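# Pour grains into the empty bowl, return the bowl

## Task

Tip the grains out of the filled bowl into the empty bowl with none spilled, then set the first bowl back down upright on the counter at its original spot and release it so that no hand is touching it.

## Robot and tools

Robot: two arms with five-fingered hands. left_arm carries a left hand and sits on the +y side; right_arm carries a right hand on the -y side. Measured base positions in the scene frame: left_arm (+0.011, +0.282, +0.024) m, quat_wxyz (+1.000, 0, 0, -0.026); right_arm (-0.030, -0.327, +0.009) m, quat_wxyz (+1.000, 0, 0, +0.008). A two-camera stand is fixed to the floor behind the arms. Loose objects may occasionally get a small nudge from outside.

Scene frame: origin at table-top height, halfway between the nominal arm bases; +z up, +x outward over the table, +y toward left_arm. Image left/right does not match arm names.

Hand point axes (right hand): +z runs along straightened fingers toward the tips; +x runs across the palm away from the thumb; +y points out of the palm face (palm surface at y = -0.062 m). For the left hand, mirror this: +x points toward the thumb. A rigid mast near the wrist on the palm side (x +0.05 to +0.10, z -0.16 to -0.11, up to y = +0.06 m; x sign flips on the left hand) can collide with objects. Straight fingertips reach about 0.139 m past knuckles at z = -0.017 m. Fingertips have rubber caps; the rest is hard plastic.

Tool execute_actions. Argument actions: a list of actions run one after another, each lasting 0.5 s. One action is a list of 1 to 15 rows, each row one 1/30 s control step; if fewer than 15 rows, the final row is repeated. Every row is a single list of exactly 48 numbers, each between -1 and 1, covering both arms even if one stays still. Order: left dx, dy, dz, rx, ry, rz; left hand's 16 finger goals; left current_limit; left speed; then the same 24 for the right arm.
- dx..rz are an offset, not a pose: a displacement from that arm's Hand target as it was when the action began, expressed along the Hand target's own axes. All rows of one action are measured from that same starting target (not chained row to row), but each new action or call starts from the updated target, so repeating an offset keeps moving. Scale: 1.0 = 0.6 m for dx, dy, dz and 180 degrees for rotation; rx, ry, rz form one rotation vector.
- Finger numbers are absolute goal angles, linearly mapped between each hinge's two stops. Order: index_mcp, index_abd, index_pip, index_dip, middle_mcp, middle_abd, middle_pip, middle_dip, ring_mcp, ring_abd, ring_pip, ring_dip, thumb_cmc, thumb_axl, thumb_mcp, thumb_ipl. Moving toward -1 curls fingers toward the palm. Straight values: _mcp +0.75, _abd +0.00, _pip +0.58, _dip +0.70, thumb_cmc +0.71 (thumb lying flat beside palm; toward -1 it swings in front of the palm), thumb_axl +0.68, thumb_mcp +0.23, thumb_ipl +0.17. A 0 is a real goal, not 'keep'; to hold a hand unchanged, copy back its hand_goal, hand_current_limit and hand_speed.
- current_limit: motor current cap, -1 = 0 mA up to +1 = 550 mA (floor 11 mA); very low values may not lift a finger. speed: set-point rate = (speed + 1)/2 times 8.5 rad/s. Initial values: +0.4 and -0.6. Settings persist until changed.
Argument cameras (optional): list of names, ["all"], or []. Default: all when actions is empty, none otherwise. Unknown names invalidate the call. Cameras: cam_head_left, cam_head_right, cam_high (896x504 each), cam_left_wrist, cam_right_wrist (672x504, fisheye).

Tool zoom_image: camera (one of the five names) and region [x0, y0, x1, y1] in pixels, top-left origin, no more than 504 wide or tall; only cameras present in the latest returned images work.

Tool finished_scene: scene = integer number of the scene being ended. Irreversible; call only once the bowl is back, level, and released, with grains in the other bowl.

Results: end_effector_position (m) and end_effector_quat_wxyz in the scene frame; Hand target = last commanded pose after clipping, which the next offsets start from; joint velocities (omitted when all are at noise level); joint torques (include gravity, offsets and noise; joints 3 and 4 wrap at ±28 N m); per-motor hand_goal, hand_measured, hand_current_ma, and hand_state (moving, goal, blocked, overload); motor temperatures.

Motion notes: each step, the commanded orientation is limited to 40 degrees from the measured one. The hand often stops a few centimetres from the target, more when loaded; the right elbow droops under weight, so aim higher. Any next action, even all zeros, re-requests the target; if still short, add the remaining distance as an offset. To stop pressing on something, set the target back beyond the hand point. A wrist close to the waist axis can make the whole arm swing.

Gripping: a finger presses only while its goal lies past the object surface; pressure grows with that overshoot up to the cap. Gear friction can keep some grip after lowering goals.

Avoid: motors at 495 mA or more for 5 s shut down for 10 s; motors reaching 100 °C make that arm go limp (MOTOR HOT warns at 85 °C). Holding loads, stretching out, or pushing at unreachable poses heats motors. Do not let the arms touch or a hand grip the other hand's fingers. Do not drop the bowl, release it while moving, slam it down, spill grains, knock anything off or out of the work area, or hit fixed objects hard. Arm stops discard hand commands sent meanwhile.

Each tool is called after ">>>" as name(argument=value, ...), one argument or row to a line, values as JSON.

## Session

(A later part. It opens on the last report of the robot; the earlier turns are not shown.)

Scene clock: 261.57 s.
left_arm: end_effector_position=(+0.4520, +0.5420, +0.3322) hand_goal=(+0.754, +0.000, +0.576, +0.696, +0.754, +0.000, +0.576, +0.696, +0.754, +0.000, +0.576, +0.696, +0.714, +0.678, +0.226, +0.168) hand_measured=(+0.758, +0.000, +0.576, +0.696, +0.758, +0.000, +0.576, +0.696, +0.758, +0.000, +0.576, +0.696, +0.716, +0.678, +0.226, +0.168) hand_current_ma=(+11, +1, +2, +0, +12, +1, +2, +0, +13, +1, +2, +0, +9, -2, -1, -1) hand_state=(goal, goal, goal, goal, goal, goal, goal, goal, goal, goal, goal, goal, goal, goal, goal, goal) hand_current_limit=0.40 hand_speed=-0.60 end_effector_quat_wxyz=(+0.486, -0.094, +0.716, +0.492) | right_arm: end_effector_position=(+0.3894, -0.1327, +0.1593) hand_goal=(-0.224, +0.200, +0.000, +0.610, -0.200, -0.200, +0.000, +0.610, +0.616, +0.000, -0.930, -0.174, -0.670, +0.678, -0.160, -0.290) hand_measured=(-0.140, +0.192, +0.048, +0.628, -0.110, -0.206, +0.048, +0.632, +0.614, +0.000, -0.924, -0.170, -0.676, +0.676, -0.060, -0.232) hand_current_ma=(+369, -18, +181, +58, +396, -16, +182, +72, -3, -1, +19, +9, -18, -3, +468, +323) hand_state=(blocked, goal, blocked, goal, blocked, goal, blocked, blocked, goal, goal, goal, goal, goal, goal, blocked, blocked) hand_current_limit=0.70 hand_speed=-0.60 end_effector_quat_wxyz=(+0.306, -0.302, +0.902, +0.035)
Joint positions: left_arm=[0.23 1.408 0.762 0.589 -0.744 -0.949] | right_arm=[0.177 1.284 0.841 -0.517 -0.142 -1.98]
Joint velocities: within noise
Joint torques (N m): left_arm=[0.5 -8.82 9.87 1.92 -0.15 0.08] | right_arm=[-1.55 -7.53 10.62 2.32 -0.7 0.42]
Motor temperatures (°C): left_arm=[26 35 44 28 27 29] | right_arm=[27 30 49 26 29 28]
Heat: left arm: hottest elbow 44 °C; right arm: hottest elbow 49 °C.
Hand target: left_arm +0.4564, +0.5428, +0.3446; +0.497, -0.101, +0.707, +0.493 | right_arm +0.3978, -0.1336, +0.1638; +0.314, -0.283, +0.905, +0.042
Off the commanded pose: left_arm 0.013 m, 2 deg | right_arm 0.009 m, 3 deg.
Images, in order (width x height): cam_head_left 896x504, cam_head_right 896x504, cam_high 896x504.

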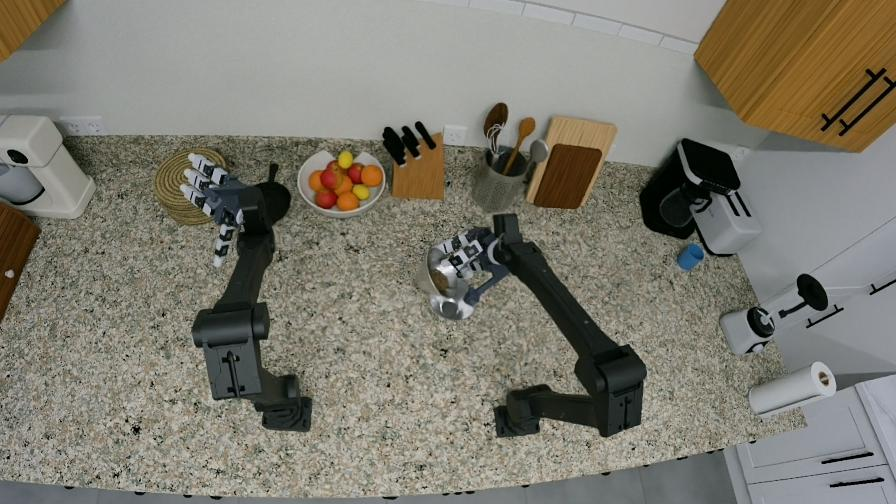

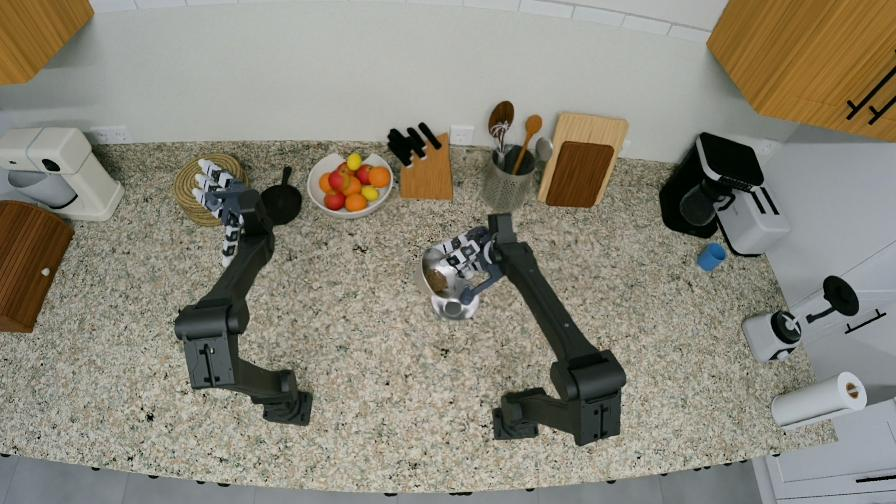

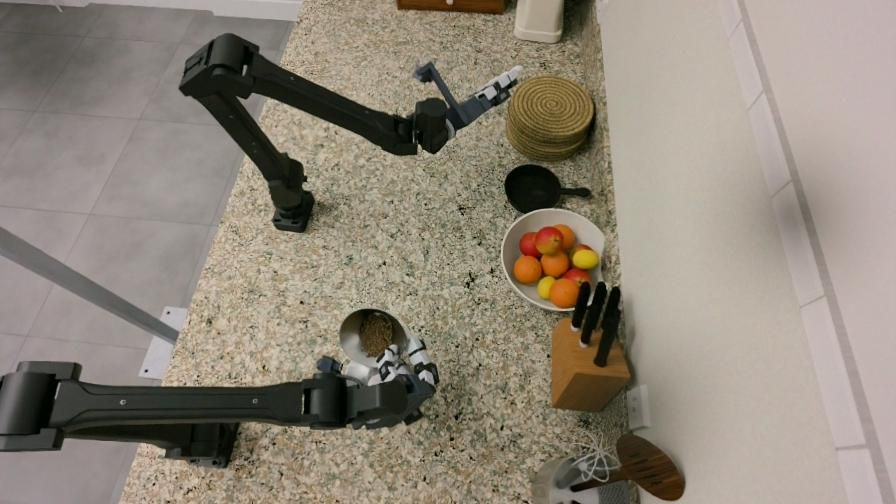

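>>> execute_actions(
  actions=[
    [[0,0,0,0,0,0,0.754,0,0.576,0.696,0.754,0,0.576,0.696,0.754,0,0.576,0.696,0.714,0.678,0.226,0.168,0.4,-0.6,-0.0048,0.0175,0.0131,-0.0143,-0.0121,0.0121,-0.225,0.2,0,0.61,-0.2,-0.2,0,0.61,0.616,0,-0.93,-0.174,-0.671,0.678,-0.16,-0.29,0.7,-0.6]],
  ],
  cameras=["cam_high","cam_right_wrist"],
)

>>> zoom_image(
  camera="cam_high",
  region=[310, 290, 450, 430],
)

Scene clock: 297.73 s.
left_arm: end_effector_position=(+0.4520, +0.5420, +0.3322) hand_goal=(+0.754, +0.000, +0.576, +0.696, +0.754, +0.000, +0.576, +0.696, +0.754, +0.000, +0.576, +0.696, +0.714, +0.678, +0.226, +0.168) hand_measured=(+0.758, +0.000, +0.576, +0.696, +0.758, +0.000, +0.576, +0.696, +0.758, +0.000, +0.576, +0.696, +0.716, +0.678, +0.226, +0.168) hand_current_ma=(+11, +1, +2, +0, +12, +1, +2, +0, +13, +1, +2, +0, +9, -2, -1, -1) hand_state=(goal, goal, goal, goal, goal, goal, goal, goal, goal, goal, goal, goal, goal, goal, goal, goal) hand_current_limit=0.40 hand_speed=-0.60 end_effector_quat_wxyz=(+0.486, -0.094, +0.716, +0.492) | right_arm: end_effector_position=(+0.3903, -0.1239, +0.1505) hand_goal=(-0.224, +0.200, +0.000, +0.610, -0.200, -0.200, +0.000, +0.610, +0.616, +0.000, -0.930, -0.174, -0.670, +0.678, -0.160, -0.290) hand_measured=(-0.140, +0.192, +0.046, +0.628, -0.110, -0.208, +0.048, +0.632, +0.614, +0.000, -0.924, -0.170, -0.676, +0.676, -0.060, -0.232) hand_current_ma=(+367, -18, +177, +57, +396, -18, +182, +72, -3, -1, +18, +9, -19, -3, +467, +323) hand_state=(blocked, goal, blocked, goal, blocked, goal, blocked, blocked, goal, goal, goal, goal, goal, goal, blocked, blocked) hand_current_limit=0.70 hand_speed=-0.60 end_effector_quat_wxyz=(+0.313, -0.288, +0.903, +0.065)
Joint positions: left_arm=[0.23 1.408 0.762 0.589 -0.744 -0.949] | right_arm=[0.177 1.308 0.811 -0.447 -0.193 -1.934]
Joint torques (N m): left_arm=[0.5 -8.76 9.8 1.89 -0.15 0.08] | right_arm=[-0.85 -7.59 10.65 2.39 -0.75 0.42]
Heat: left arm: hottest elbow 44 °C; right arm: hottest elbow 49 °C.
Hand target: left_arm +0.4564, +0.5428, +0.3446; +0.497, -0.101, +0.707, +0.493 | right_arm +0.3982, -0.1214, +0.1580; +0.324, -0.272, +0.903, +0.074
Off the commanded pose: left_arm 0.013 m, 2 deg | right_arm 0.011 m, 2 deg.
Images, in order (width x height): cam_high 896x504, cam_right_wrist 672x504.

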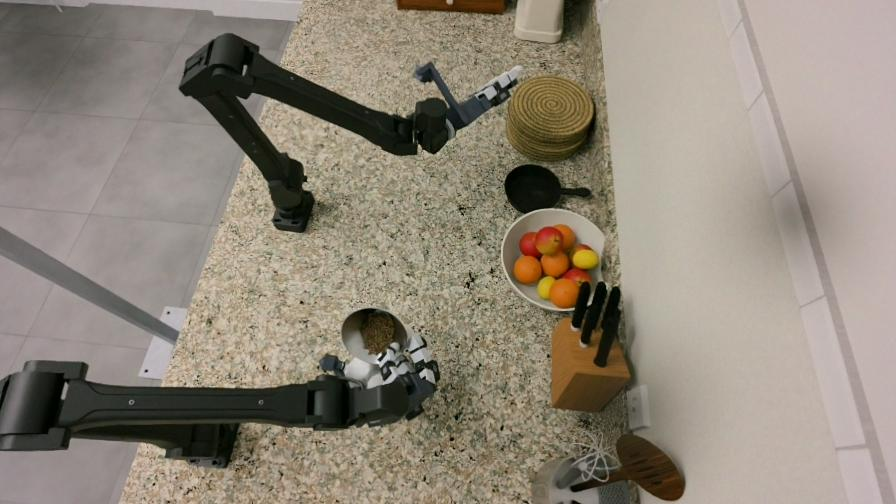

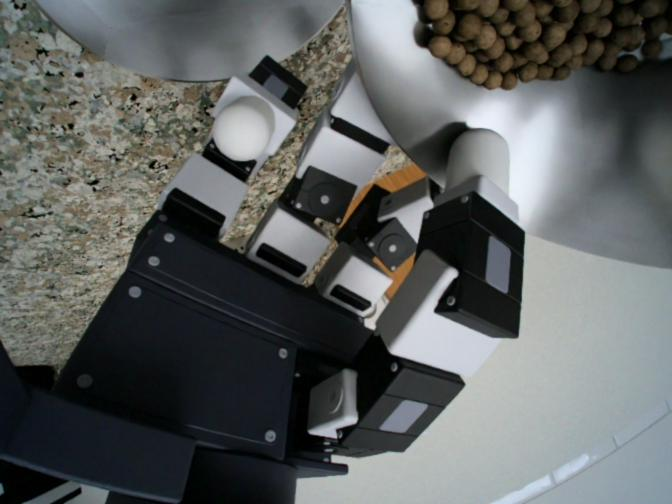

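Scaled by 3.600.

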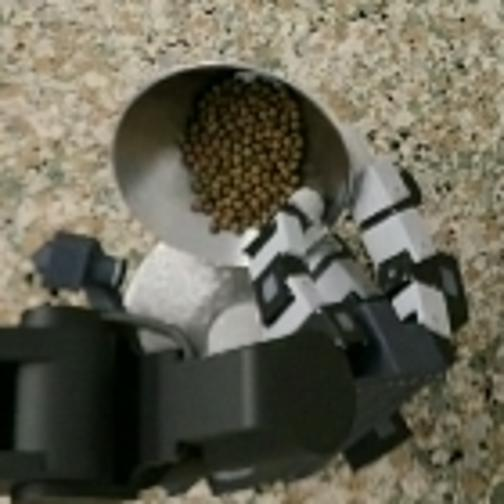

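>>> execute_actions(
  actions=[
    [[0,0,0,0,0,0,0.754,0,0.576,0.696,0.754,0,0.576,0.696,0.754,0,0.576,0.696,0.714,0.678,0.226,0.168,0.4,-0.6,0,0,0,-0.0107,-0.0091,0.0091,-0.225,0.2,0,0.61,-0.2,-0.2,0,0.61,0.616,0,-0.93,-0.174,-0.671,0.678,-0.16,-0.29,0.7,-0.6]],
  ],
  cameras=["cam_high","cam_right_wrist"],
)

>>> zoom_image(
  camera="cam_high",
  region=[310, 290, 450, 430],
)

Scene clock: 314.07 s.
left_arm: end_effector_position=(+0.4520, +0.5420, +0.3322) hand_goal=(+0.754, +0.000, +0.576, +0.696, +0.754, +0.000, +0.576, +0.696, +0.754, +0.000, +0.576, +0.696, +0.714, +0.678, +0.226, +0.168) hand_measured=(+0.758, +0.000, +0.576, +0.696, +0.758, +0.000, +0.576, +0.696, +0.758, +0.000, +0.576, +0.696, +0.716, +0.678, +0.226, +0.168) hand_current_ma=(+11, +1, +2, +0, +12, +1, +2, +0, +13, +1, +2, +0, +9, -2, -1, -1) hand_state=(goal, goal, goal, goal, goal, goal, goal, goal, goal, goal, goal, goal, goal, goal, goal, goal) hand_current_limit=0.40 hand_speed=-0.60 end_effector_quat_wxyz=(+0.486, -0.094, +0.716, +0.492) | right_arm: end_effector_position=(+0.3890, -0.1189, +0.1527) hand_goal=(-0.224, +0.200, +0.000, +0.610, -0.200, -0.200, +0.000, +0.610, +0.616, +0.000, -0.930, -0.174, -0.670, +0.678, -0.160, -0.290) hand_measured=(-0.146, +0.192, +0.042, +0.626, -0.110, -0.210, +0.048, +0.632, +0.616, +0.000, -0.924, -0.170, -0.678, +0.676, -0.060, -0.232) hand_current_ma=(+333, -18, +156, +50, +396, -24, +182, +72, -2, -1, +18, +8, -23, -6, +468, +323) hand_state=(blocked, goal, blocked, goal, blocked, goal, blocked, blocked, goal, goal, goal, goal, goal, goal, blocked, blocked) hand_current_limit=0.70 hand_speed=-0.60 end_effector_quat_wxyz=(+0.323, -0.284, +0.898, +0.090)
Joint positions: left_arm=[0.23 1.408 0.762 0.589 -0.744 -0.949] | right_arm=[0.171 1.311 0.795 -0.409 -0.244 -1.915]
Joint torques (N m): left_arm=[0.44 -8.82 9.81 1.89 -0.14 0.09] | right_arm=[-2.78 -7.65 10.35 2.22 -0.76 0.41]
Heat: left arm: hottest elbow 44 °C; right arm: hottest elbow 51 °C.
Hand target: left_arm +0.4564, +0.5428, +0.3446; +0.497, -0.101, +0.707, +0.493 | right_arm +0.3983, -0.1215, +0.1581; +0.331, -0.263, +0.901, +0.098
Off the commanded pose: left_arm 0.013 m, 2 deg | right_arm 0.011 m, 3 deg.
Images, in order (width x height): cam_high 896x504, cam_right_wrist 672x504.

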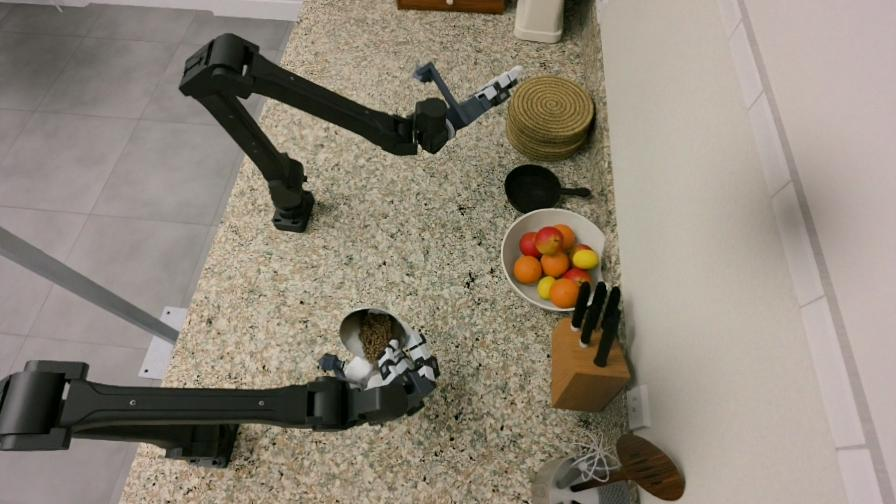

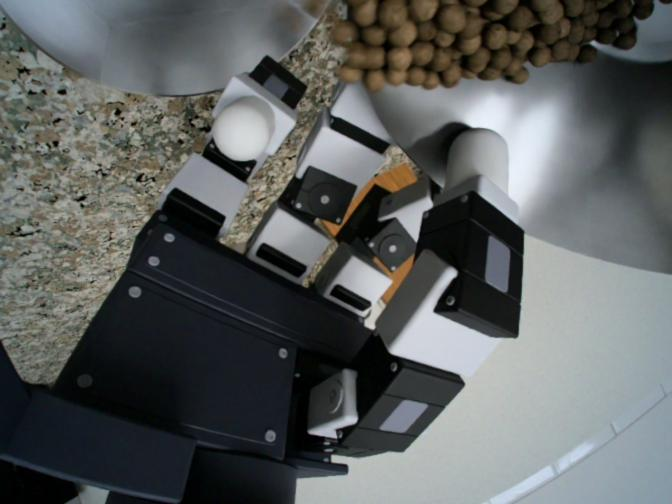

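Scaled by 3.600.

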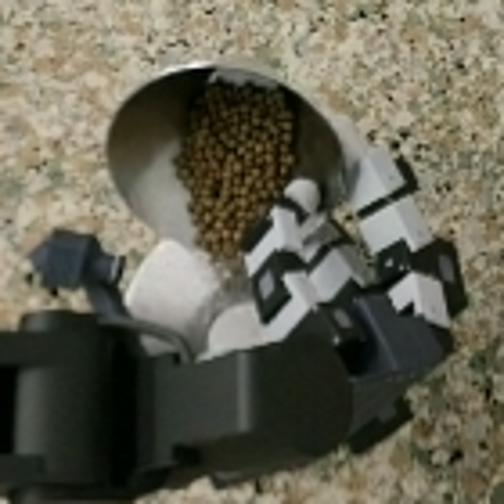

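>>> execute_actions(
  actions=[
    [[0,0,0,0,0,0,0.754,0,0.576,0.696,0.754,0,0.576,0.696,0.754,0,0.576,0.696,0.714,0.678,0.226,0.168,0.4,-0.6,0,0,0,-0.0107,-0.0091,0.0091,-0.225,0.2,0,0.61,-0.2,-0.2,0,0.61,0.616,0,-0.93,-0.174,-0.671,0.678,-0.16,-0.29,0.7,-0.6]],
  ],
  cameras=["cam_high","cam_right_wrist","cam_head_left"],
)

>>> zoom_image(
  camera="cam_high",
  region=[310, 290, 450, 430],
)

>>> zoom_image(
  camera="cam_head_left",
  region=[405, 250, 485, 330],
)

Scene clock: 321.93 s.
left_arm: end_effector_position=(+0.4520, +0.5420, +0.3322) hand_goal=(+0.754, +0.000, +0.576, +0.696, +0.754, +0.000, +0.576, +0.696, +0.754, +0.000, +0.576, +0.696, +0.714, +0.678, +0.226, +0.168) hand_measured=(+0.758, +0.000, +0.576, +0.696, +0.758, +0.000, +0.576, +0.696, +0.758, +0.000, +0.576, +0.696, +0.716, +0.678, +0.226, +0.168) hand_current_ma=(+11, +1, +2, +0, +12, +1, +2, +0, +13, +1, +2, +0, +9, -2, -1, -1) hand_state=(goal, goal, goal, goal, goal, goal, goal, goal, goal, goal, goal, goal, goal, goal, goal, goal) hand_current_limit=0.40 hand_speed=-0.60 end_effector_quat_wxyz=(+0.486, -0.094, +0.716, +0.492) | right_arm: end_effector_position=(+0.3908, -0.1186, +0.1554) hand_goal=(-0.224, +0.200, +0.000, +0.610, -0.200, -0.200, +0.000, +0.610, +0.616, +0.000, -0.930, -0.174, -0.670, +0.678, -0.160, -0.290) hand_measured=(-0.164, +0.198, +0.032, +0.620, -0.110, -0.210, +0.048, +0.632, +0.616, +0.000, -0.924, -0.170, -0.680, +0.674, -0.060, -0.242) hand_current_ma=(+248, -3, +110, +31, +396, -29, +182, +72, -1, -1, +17, +8, -33, -13, +467, +250) hand_state=(blocked, goal, blocked, goal, blocked, goal, blocked, blocked, goal, goal, goal, goal, goal, goal, blocked, blocked) hand_current_limit=0.70 hand_speed=-0.60 end_effector_quat_wxyz=(+0.333, -0.272, +0.895, +0.115)
Joint positions: left_arm=[0.23 1.408 0.762 0.589 -0.744 -0.949] | right_arm=[0.154 1.318 0.78 -0.367 -0.296 -1.888]
Joint torques (N m): left_arm=[0.32 -8.82 9.87 1.89 -0.12 0.1] | right_arm=[-2.14 -7.59 10.11 2.33 -0.75 0.45]
Heat: left arm: hottest elbow 44 °C; right arm: hottest elbow 51 °C.
Hand target: left_arm +0.4564, +0.5428, +0.3446; +0.497, -0.101, +0.707, +0.493 | right_arm +0.3984, -0.1215, +0.1581; +0.338, -0.254, +0.898, +0.121
Off the commanded pose: left_arm 0.013 m, 2 deg | right_arm 0.009 m, 2 deg.
Images, in order (width x height): cam_head_left 896x504, cam_high 896x504, cam_right_wrist 672x504.

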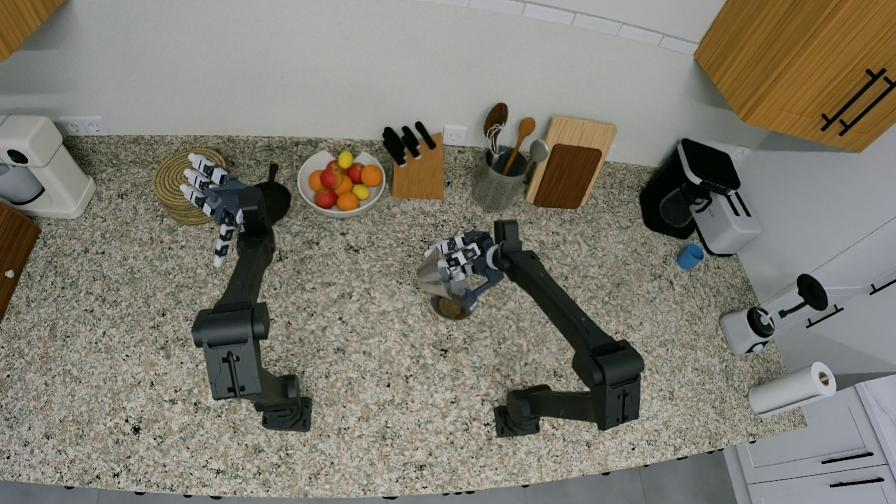

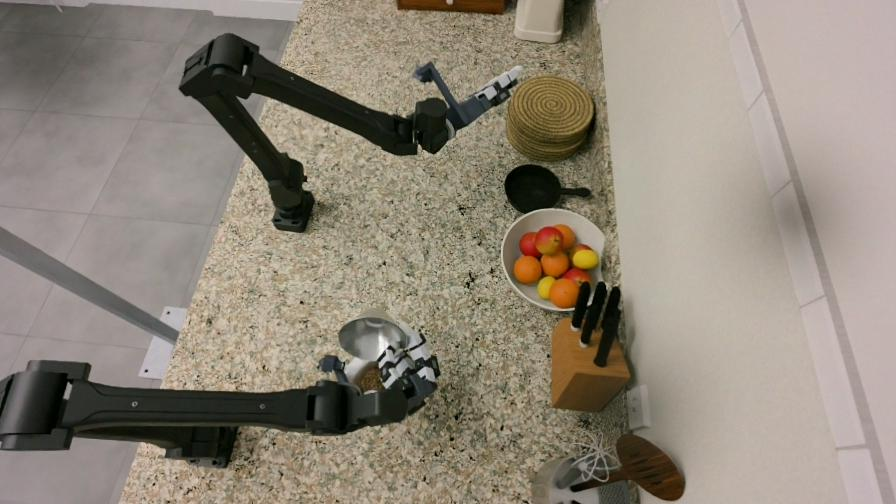

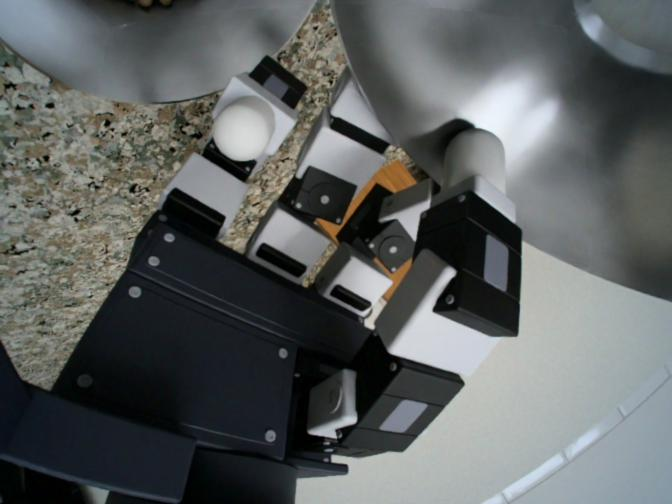

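Scaled by 3.600.

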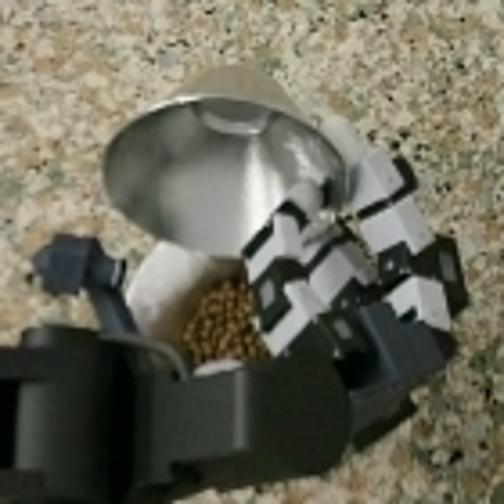

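Scaled by 6.300.

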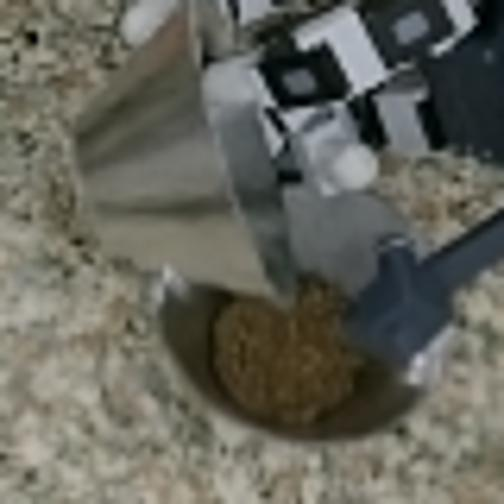

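>>> execute_actions(
  actions=[
    [[0,0,0,0,0,0,0.754,0,0.576,0.696,0.754,0,0.576,0.696,0.754,0,0.576,0.696,0.714,0.678,0.226,0.168,0.4,-0.6,-0.0247,0.028,0,0.0357,0.0302,-0.0302,-0.225,0.2,0,0.61,-0.2,-0.2,0,0.61,0.616,0,-0.93,-0.174,-0.671,0.678,-0.16,-0.29,0.7,-0.6]],
  ],
  cameras=["cam_head_left","cam_high","cam_right_wrist"],
)

Scene clock: 331.30 s.
left_arm: end_effector_position=(+0.4520, +0.5420, +0.3322) hand_goal=(+0.754, +0.000, +0.576, +0.696, +0.754, +0.000, +0.576, +0.696, +0.754, +0.000, +0.576, +0.696, +0.714, +0.678, +0.226, +0.168) hand_measured=(+0.758, +0.000, +0.576, +0.696, +0.758, +0.000, +0.576, +0.696, +0.758, +0.000, +0.576, +0.696, +0.716, +0.678, +0.226, +0.168) hand_current_ma=(+11, +1, +2, +0, +12, +1, +2, +0, +13, +1, +2, +0, +9, -2, -1, -1) hand_state=(goal, goal, goal, goal, goal, goal, goal, goal, goal, goal, goal, goal, goal, goal, goal, goal) hand_current_limit=0.40 hand_speed=-0.60 end_effector_quat_wxyz=(+0.486, -0.094, +0.716, +0.492) | right_arm: end_effector_position=(+0.3829, -0.1109, +0.1414) hand_goal=(-0.224, +0.200, +0.000, +0.610, -0.200, -0.200, +0.000, +0.610, +0.616, +0.000, -0.930, -0.174, -0.670, +0.678, -0.160, -0.290) hand_measured=(-0.168, +0.200, +0.030, +0.618, -0.110, -0.212, +0.048, +0.632, +0.614, +0.010, -0.932, -0.170, -0.684, +0.670, -0.062, -0.250) hand_current_ma=(+236, +1, +108, +27, +396, -32, +182, +72, -5, +23, -6, +8, -48, -26, +468, +205) hand_state=(blocked, goal, blocked, goal, blocked, goal, blocked, blocked, goal, goal, goal, goal, goal, goal, blocked, blocked) hand_current_limit=0.70 hand_speed=-0.60 end_effector_quat_wxyz=(+0.292, -0.284, +0.912, +0.040)
Joint positions: left_arm=[0.23 1.408 0.762 0.589 -0.744 -0.949] | right_arm=[0.24 1.307 0.814 -0.488 -0.101 -1.887]
Joint torques (N m): left_arm=[0.62 -8.76 9.89 1.89 -0.14 0.1] | right_arm=[-0.26 -8.47 14.68 1.09 -0.42 0.2]
Heat: left arm: hottest elbow 44 °C; right arm: hottest elbow 50 °C.
Hand target: left_arm +0.4564, +0.5428, +0.3446; +0.497, -0.101, +0.707, +0.493 | right_arm +0.3988, -0.1018, +0.1687; +0.314, -0.283, +0.905, +0.042
Off the commanded pose: left_arm 0.013 m, 2 deg | right_arm 0.033 m, 3 deg.
Images, in order (width x height): cam_head_left 896x504, cam_high 896x504, cam_right_wrist 672x504.

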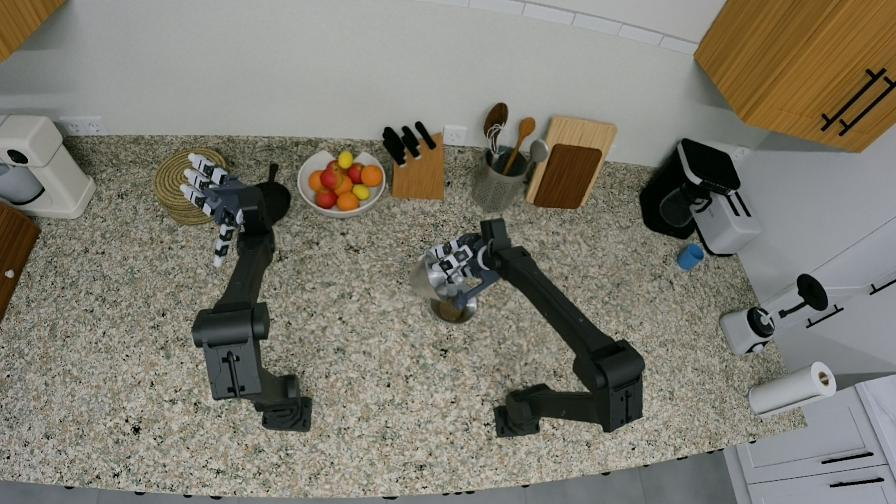

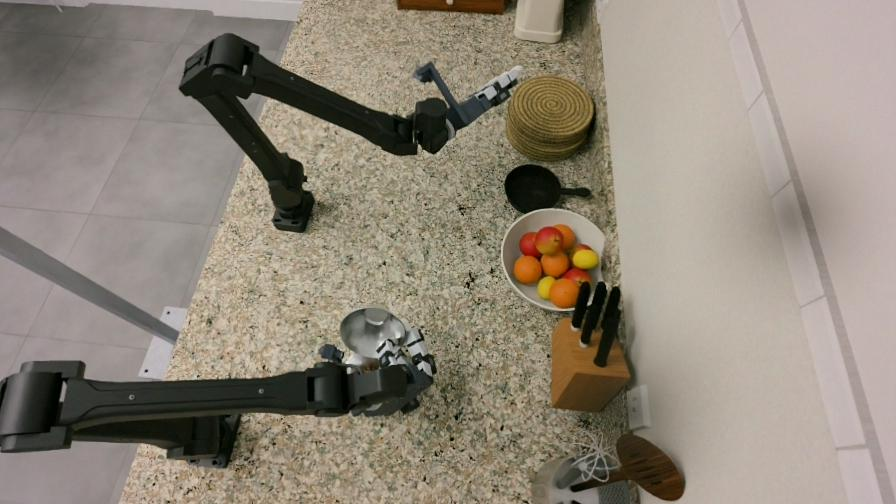

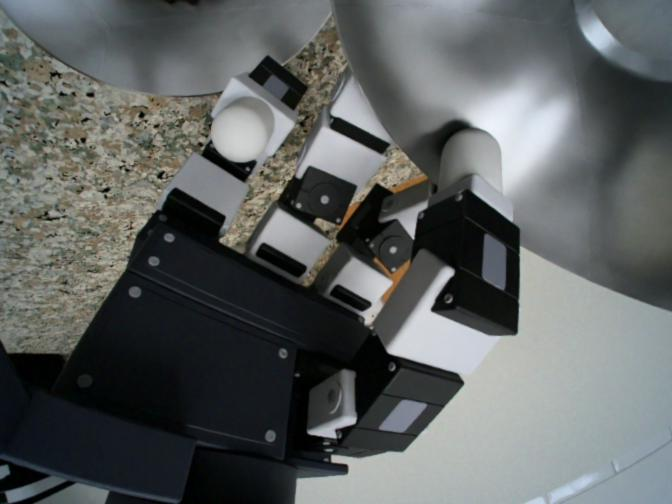

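>>> execute_actions(
  actions=[
    [[0,0,0,0,0,0,0.754,0,0.576,0.696,0.754,0,0.576,0.696,0.754,0,0.576,0.696,0.714,0.678,0.226,0.168,0.4,-0.6,-0.0432,0.0387,-0.0155,0.0357,0.0302,-0.0302,-0.225,0.2,0,0.61,-0.2,-0.2,0,0.61,0.616,0,-0.93,-0.174,-0.671,0.678,-0.16,-0.29,0.7,-0.6]],
  ],
  cameras=["cam_head_left","cam_high","cam_right_wrist"],
)

Scene clock: 338.63 s.
left_arm: end_effector_position=(+0.4520, +0.5420, +0.3322) hand_goal=(+0.754, +0.000, +0.576, +0.696, +0.754, +0.000, +0.576, +0.696, +0.754, +0.000, +0.576, +0.696, +0.714, +0.678, +0.226, +0.168) hand_measured=(+0.758, +0.000, +0.576, +0.696, +0.758, +0.000, +0.576, +0.696, +0.758, +0.000, +0.576, +0.696, +0.716, +0.678, +0.226, +0.168) hand_current_ma=(+11, +1, +2, +0, +12, +1, +2, +0, +13, +1, +2, +0, +9, -2, -1, -1) hand_state=(goal, goal, goal, goal, goal, goal, goal, goal, goal, goal, goal, goal, goal, goal, goal, goal) hand_current_limit=0.40 hand_speed=-0.60 end_effector_quat_wxyz=(+0.486, -0.094, +0.716, +0.492) | right_arm: end_effector_position=(+0.3742, -0.0845, +0.1555) hand_goal=(-0.224, +0.200, +0.000, +0.610, -0.200, -0.200, +0.000, +0.610, +0.616, +0.000, -0.930, -0.174, -0.670, +0.678, -0.160, -0.290) hand_measured=(-0.168, +0.202, +0.032, +0.620, -0.110, -0.212, +0.048, +0.632, +0.616, +0.002, -0.930, -0.170, -0.686, +0.670, -0.064, -0.252) hand_current_ma=(+236, +3, +114, +31, +396, -32, +182, +72, -2, +5, -1, +8, -52, -32, +468, +192) hand_state=(blocked, goal, blocked, goal, blocked, goal, blocked, blocked, goal, goal, goal, goal, goal, goal, blocked, blocked) hand_current_limit=0.70 hand_speed=-0.60 end_effector_quat_wxyz=(+0.257, -0.322, +0.910, -0.043)
Joint positions: left_arm=[0.23 1.408 0.762 0.589 -0.744 -0.949] | right_arm=[0.381 1.307 0.927 -0.673 0.112 -1.885]
Joint torques (N m): left_arm=[0.38 -8.82 9.89 1.95 -0.14 0.1] | right_arm=[-0.67 -8.76 16.36 1.31 -0.23 0.29]
Heat: left arm: hottest elbow 44 °C; right arm: hottest elbow 50 °C.
Hand target: left_arm +0.4564, +0.5428, +0.3446; +0.497, -0.101, +0.707, +0.493 | right_arm +0.3978, -0.0722, +0.1891; +0.288, -0.309, +0.906, -0.037
Off the commanded pose: left_arm 0.013 m, 2 deg | right_arm 0.043 m, 4 deg.
Images, in order (width x height): cam_head_left 896x504, cam_high 896x504, cam_right_wrist 672x504.

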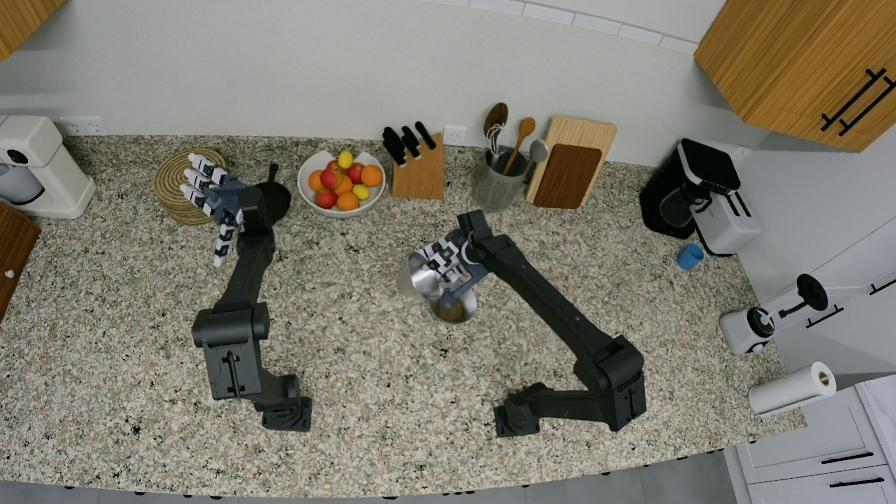

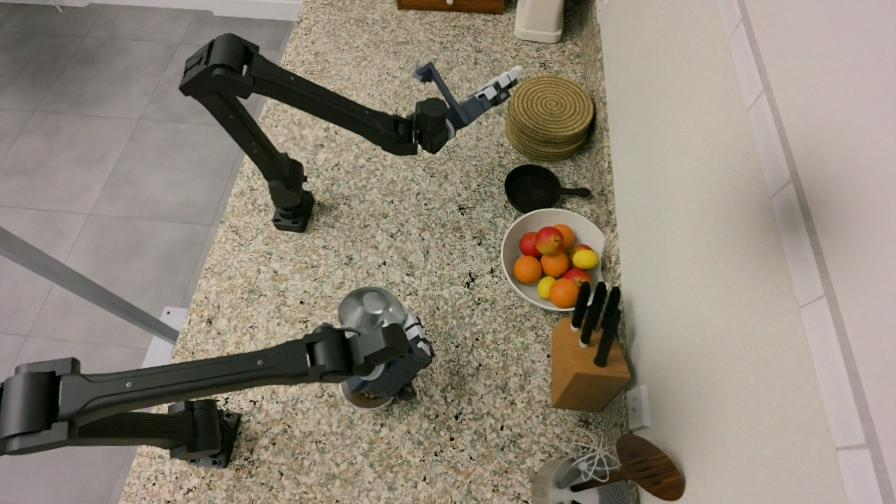

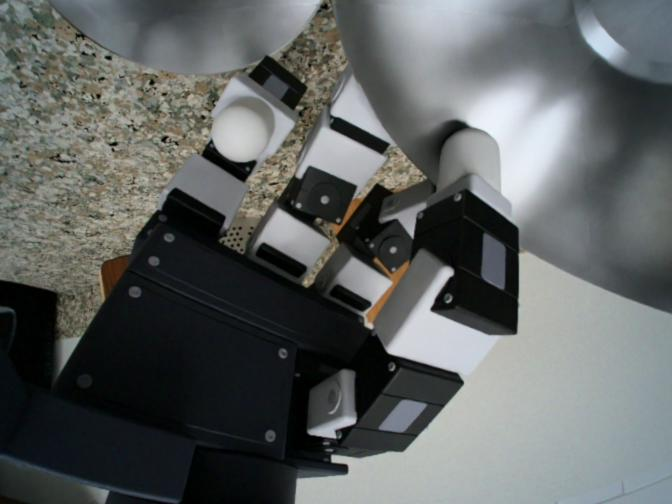

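>>> execute_actions(
  actions=[
    [[0,0,0,0,0,0,0.754,0,0.576,0.696,0.754,0,0.576,0.696,0.754,0,0.576,0.696,0.714,0.678,0.226,0.168,0.4,-0.6,-0.0337,0.0487,-0.0062,0.0357,0.0302,-0.0302,-0.225,0.2,0,0.61,-0.2,-0.2,0,0.61,0.616,0,-0.93,-0.174,-0.671,0.678,-0.16,-0.29,0.7,-0.6]],
    [[0,0,0,0,0,0,0.754,0,0.576,0.696,0.754,0,0.576,0.696,0.754,0,0.576,0.696,0.714,0.678,0.226,0.168,0.4,-0.6,-0.0342,0.0478,-0.0077,0.0357,0.0302,-0.0302,-0.225,0.2,0,0.61,-0.2,-0.2,0,0.61,0.616,0,-0.93,-0.174,-0.671,0.678,-0.16,-0.29,0.7,-0.6]],
  ],
  cameras=["cam_head_left","cam_high","cam_right_wrist"],
)

Scene clock: 348.30 s.
left_arm: end_effector_position=(+0.4520, +0.5420, +0.3322) hand_goal=(+0.754, +0.000, +0.576, +0.696, +0.754, +0.000, +0.576, +0.696, +0.754, +0.000, +0.576, +0.696, +0.714, +0.678, +0.226, +0.168) hand_measured=(+0.758, +0.000, +0.576, +0.696, +0.758, +0.000, +0.576, +0.696, +0.758, +0.000, +0.576, +0.696, +0.716, +0.678, +0.226, +0.168) hand_current_ma=(+11, +1, +2, +0, +12, +1, +2, +0, +13, +1, +2, +0, +9, -2, -1, -1) hand_state=(goal, goal, goal, goal, goal, goal, goal, goal, goal, goal, goal, goal, goal, goal, goal, goal) hand_current_limit=0.40 hand_speed=-0.60 end_effector_quat_wxyz=(+0.486, -0.094, +0.716, +0.492) | right_arm: end_effector_position=(+0.3672, -0.0180, +0.1677) hand_goal=(-0.224, +0.200, +0.000, +0.610, -0.200, -0.200, +0.000, +0.610, +0.616, +0.000, -0.930, -0.174, -0.670, +0.678, -0.160, -0.290) hand_measured=(-0.166, +0.204, +0.038, +0.624, -0.110, -0.210, +0.048, +0.632, +0.616, +0.002, -0.930, -0.170, -0.686, +0.670, -0.064, -0.254) hand_current_ma=(+245, +9, +138, +42, +396, -26, +183, +72, -2, +5, -1, +8, -52, -33, +467, +188) hand_state=(blocked, goal, blocked, goal, blocked, goal, blocked, blocked, goal, goal, goal, goal, goal, goal, blocked, blocked) hand_current_limit=0.70 hand_speed=-0.60 end_effector_quat_wxyz=(+0.202, -0.371, +0.883, -0.203)
Joint positions: left_arm=[0.23 1.408 0.762 0.589 -0.744 -0.949] | right_arm=[0.659 1.461 1.193 -0.995 0.501 -1.772]
Joint torques (N m): left_arm=[0.5 -8.7 9.84 1.89 -0.13 0.08] | right_arm=[-1.32 -9.7 16.55 1.01 0.26 0.17]
Heat: left arm: hottest elbow 44 °C; right arm: hottest elbow 51 °C.
Hand target: left_arm +0.4564, +0.5428, +0.3446; +0.497, -0.101, +0.707, +0.493 | right_arm +0.3884, -0.0020, +0.1961; +0.229, -0.354, +0.886, -0.194
Off the commanded pose: left_arm 0.013 m, 2 deg | right_arm 0.039 m, 4 deg.
Images, in order (width x height): cam_head_left 896x504, cam_high 896x504, cam_right_wrist 672x504.

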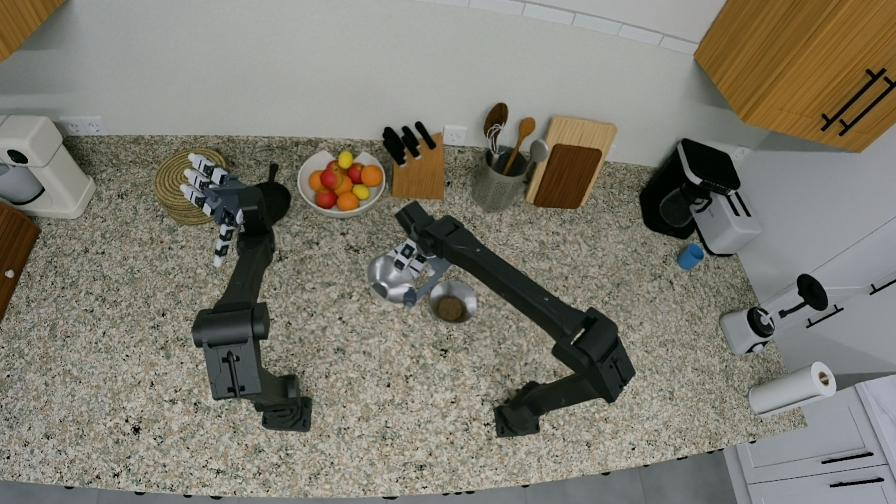

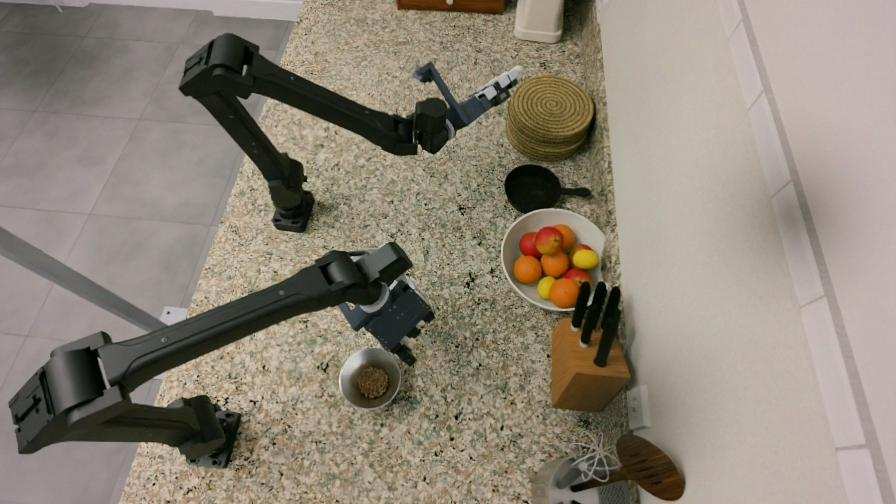

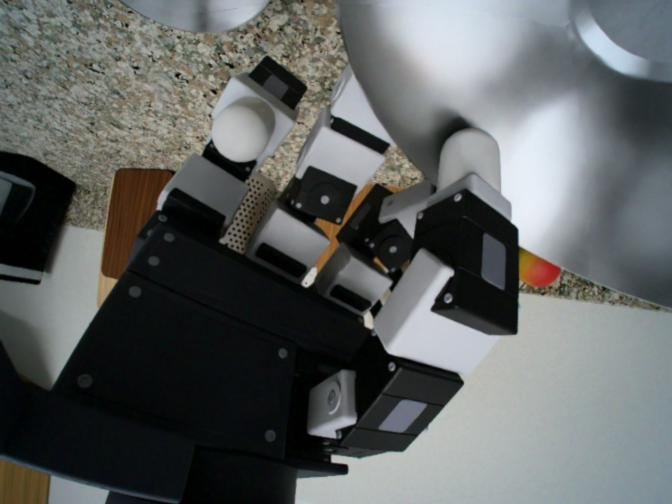

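>>> zoom_image(
  camera="cam_high",
  region=[290, 320, 450, 440],
)

>>> zoom_image(
  camera="cam_head_left",
  region=[340, 230, 500, 340],
)

Scaled by 3.150.

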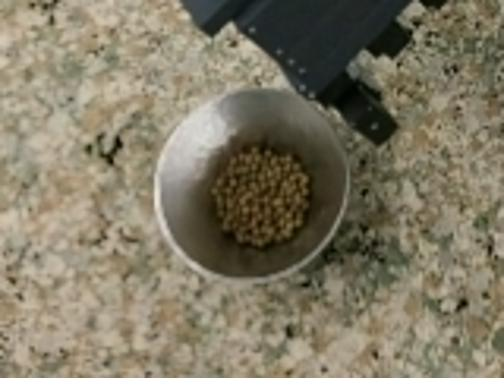

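Scaled by 3.150.

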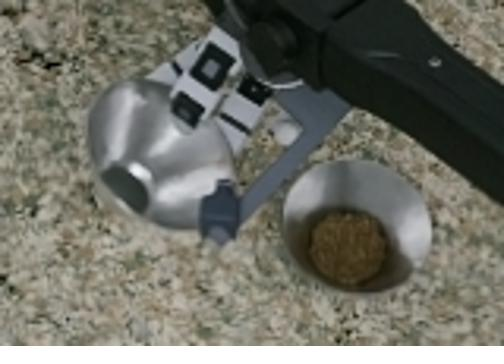

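>>> execute_actions(
  actions=[
    [[0,0,0,0,0,0,0.754,0,0.576,0.696,0.754,0,0.576,0.696,0.754,0,0.576,0.696,0.714,0.678,0.226,0.168,0.4,-0.6,-0.021,0.0298,0.0068,0.0271,0.009,-0.065,-0.225,0.2,0,0.61,-0.2,-0.2,0,0.61,0.616,0,-0.93,-0.174,-0.671,0.678,-0.16,-0.29,0.7,-0.6]],
    [[0,0,0,0,0,0,0.754,0,0.576,0.696,0.754,0,0.576,0.696,0.754,0,0.576,0.696,0.714,0.678,0.226,0.168,0.4,-0.6,-0.0128,0.013,0.0018,0.0302,0.0045,-0.0625,-0.225,0.2,0,0.61,-0.2,-0.2,0,0.61,0.616,0,-0.93,-0.174,-0.671,0.678,-0.16,-0.29,0.7,-0.6]],
  ],
  cameras=["cam_head_left","cam_high","cam_right_wrist"],
)

>>> zoom_image(
  camera="cam_head_left",
  region=[340, 250, 440, 330],
)

Scene clock: 372.97 s.
left_arm: end_effector_position=(+0.4520, +0.5420, +0.3322) hand_goal=(+0.754, +0.000, +0.576, +0.696, +0.754, +0.000, +0.576, +0.696, +0.754, +0.000, +0.576, +0.696, +0.714, +0.678, +0.226, +0.168) hand_measured=(+0.758, +0.000, +0.576, +0.696, +0.758, +0.000, +0.576, +0.696, +0.758, +0.000, +0.576, +0.696, +0.716, +0.678, +0.226, +0.168) hand_current_ma=(+11, +1, +2, +0, +12, +1, +2, +0, +13, +1, +2, +0, +9, -2, -1, -1) hand_state=(goal, goal, goal, goal, goal, goal, goal, goal, goal, goal, goal, goal, goal, goal, goal, goal) hand_current_limit=0.40 hand_speed=-0.60 end_effector_quat_wxyz=(+0.486, -0.094, +0.716, +0.492) | right_arm: end_effector_position=(+0.3749, +0.0102, +0.1571) hand_goal=(-0.224, +0.200, +0.000, +0.610, -0.200, -0.200, +0.000, +0.610, +0.616, +0.000, -0.930, -0.174, -0.670, +0.678, -0.160, -0.290) hand_measured=(-0.166, +0.208, +0.038, +0.624, -0.110, -0.206, +0.048, +0.632, +0.614, +0.002, -0.930, -0.170, -0.684, +0.670, -0.064, -0.254) hand_current_ma=(+245, +19, +141, +44, +396, -14, +183, +72, -4, +5, -1, +8, -44, -33, +467, +188) hand_state=(blocked, goal, blocked, goal, blocked, goal, blocked, blocked, goal, goal, goal, goal, goal, goal, blocked, blocked) hand_current_limit=0.70 hand_speed=-0.60 end_effector_quat_wxyz=(+0.175, -0.501, +0.782, -0.325)
Joint positions: left_arm=[0.23 1.408 0.762 0.589 -0.744 -0.949] | right_arm=[0.775 1.616 1.351 -1.058 0.722 -2.014]
Joint torques (N m): left_arm=[0.62 -8.53 9.89 1.81 -0.11 0.09] | right_arm=[-0.56 -11.63 16.09 0.53 0.59 -0.2]
Motor temperatures (°C): left_arm=[25 35 44 28 27 29] | right_arm=[27 30 63 26 29 28]
Heat: left arm: hottest elbow 44 °C; right arm: hottest elbow 63 °C.
Hand target: left_arm +0.4564, +0.5428, +0.3446; +0.497, -0.101, +0.707, +0.493 | right_arm +0.3891, +0.0284, +0.1825; +0.198, -0.498, +0.781, -0.320
Off the commanded pose: left_arm 0.013 m, 2 deg | right_arm 0.034 m, 3 deg.
Images, in order (width x height): cam_head_left 896x504, cam_high 896x504, cam_right_wrist 672x504.

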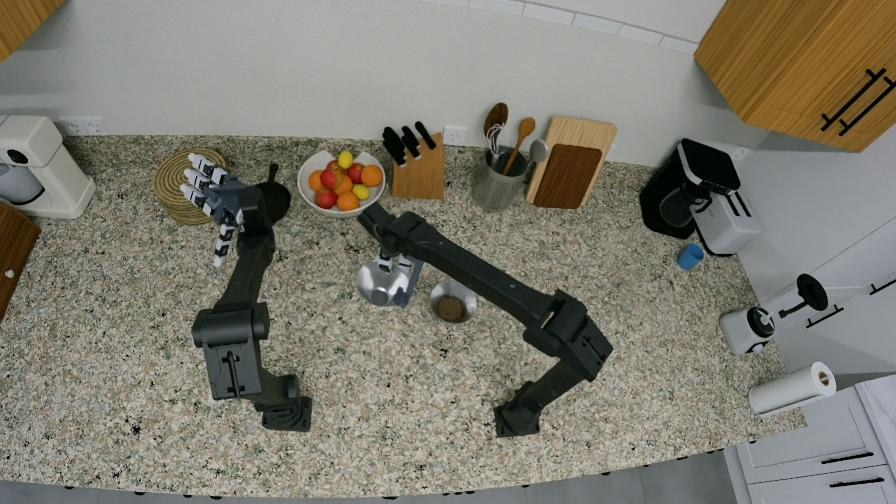

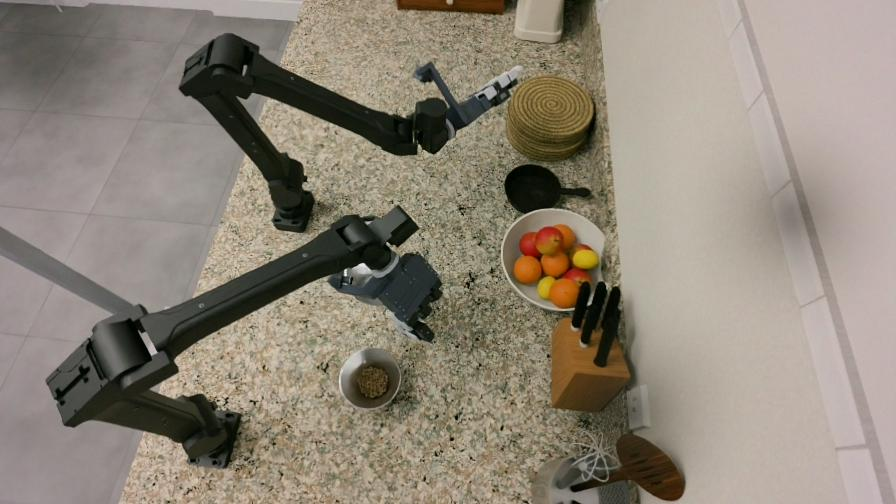

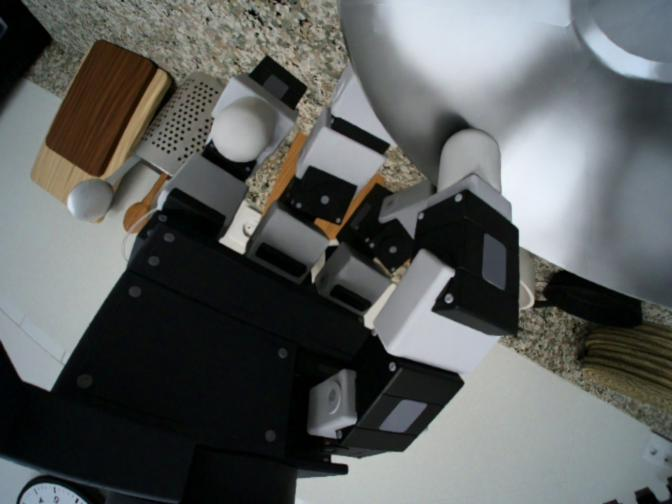

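Scaled by 5.040.

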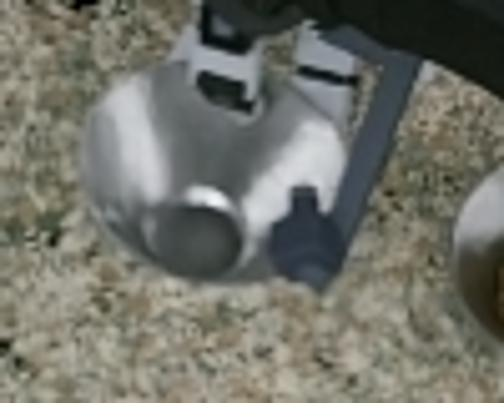

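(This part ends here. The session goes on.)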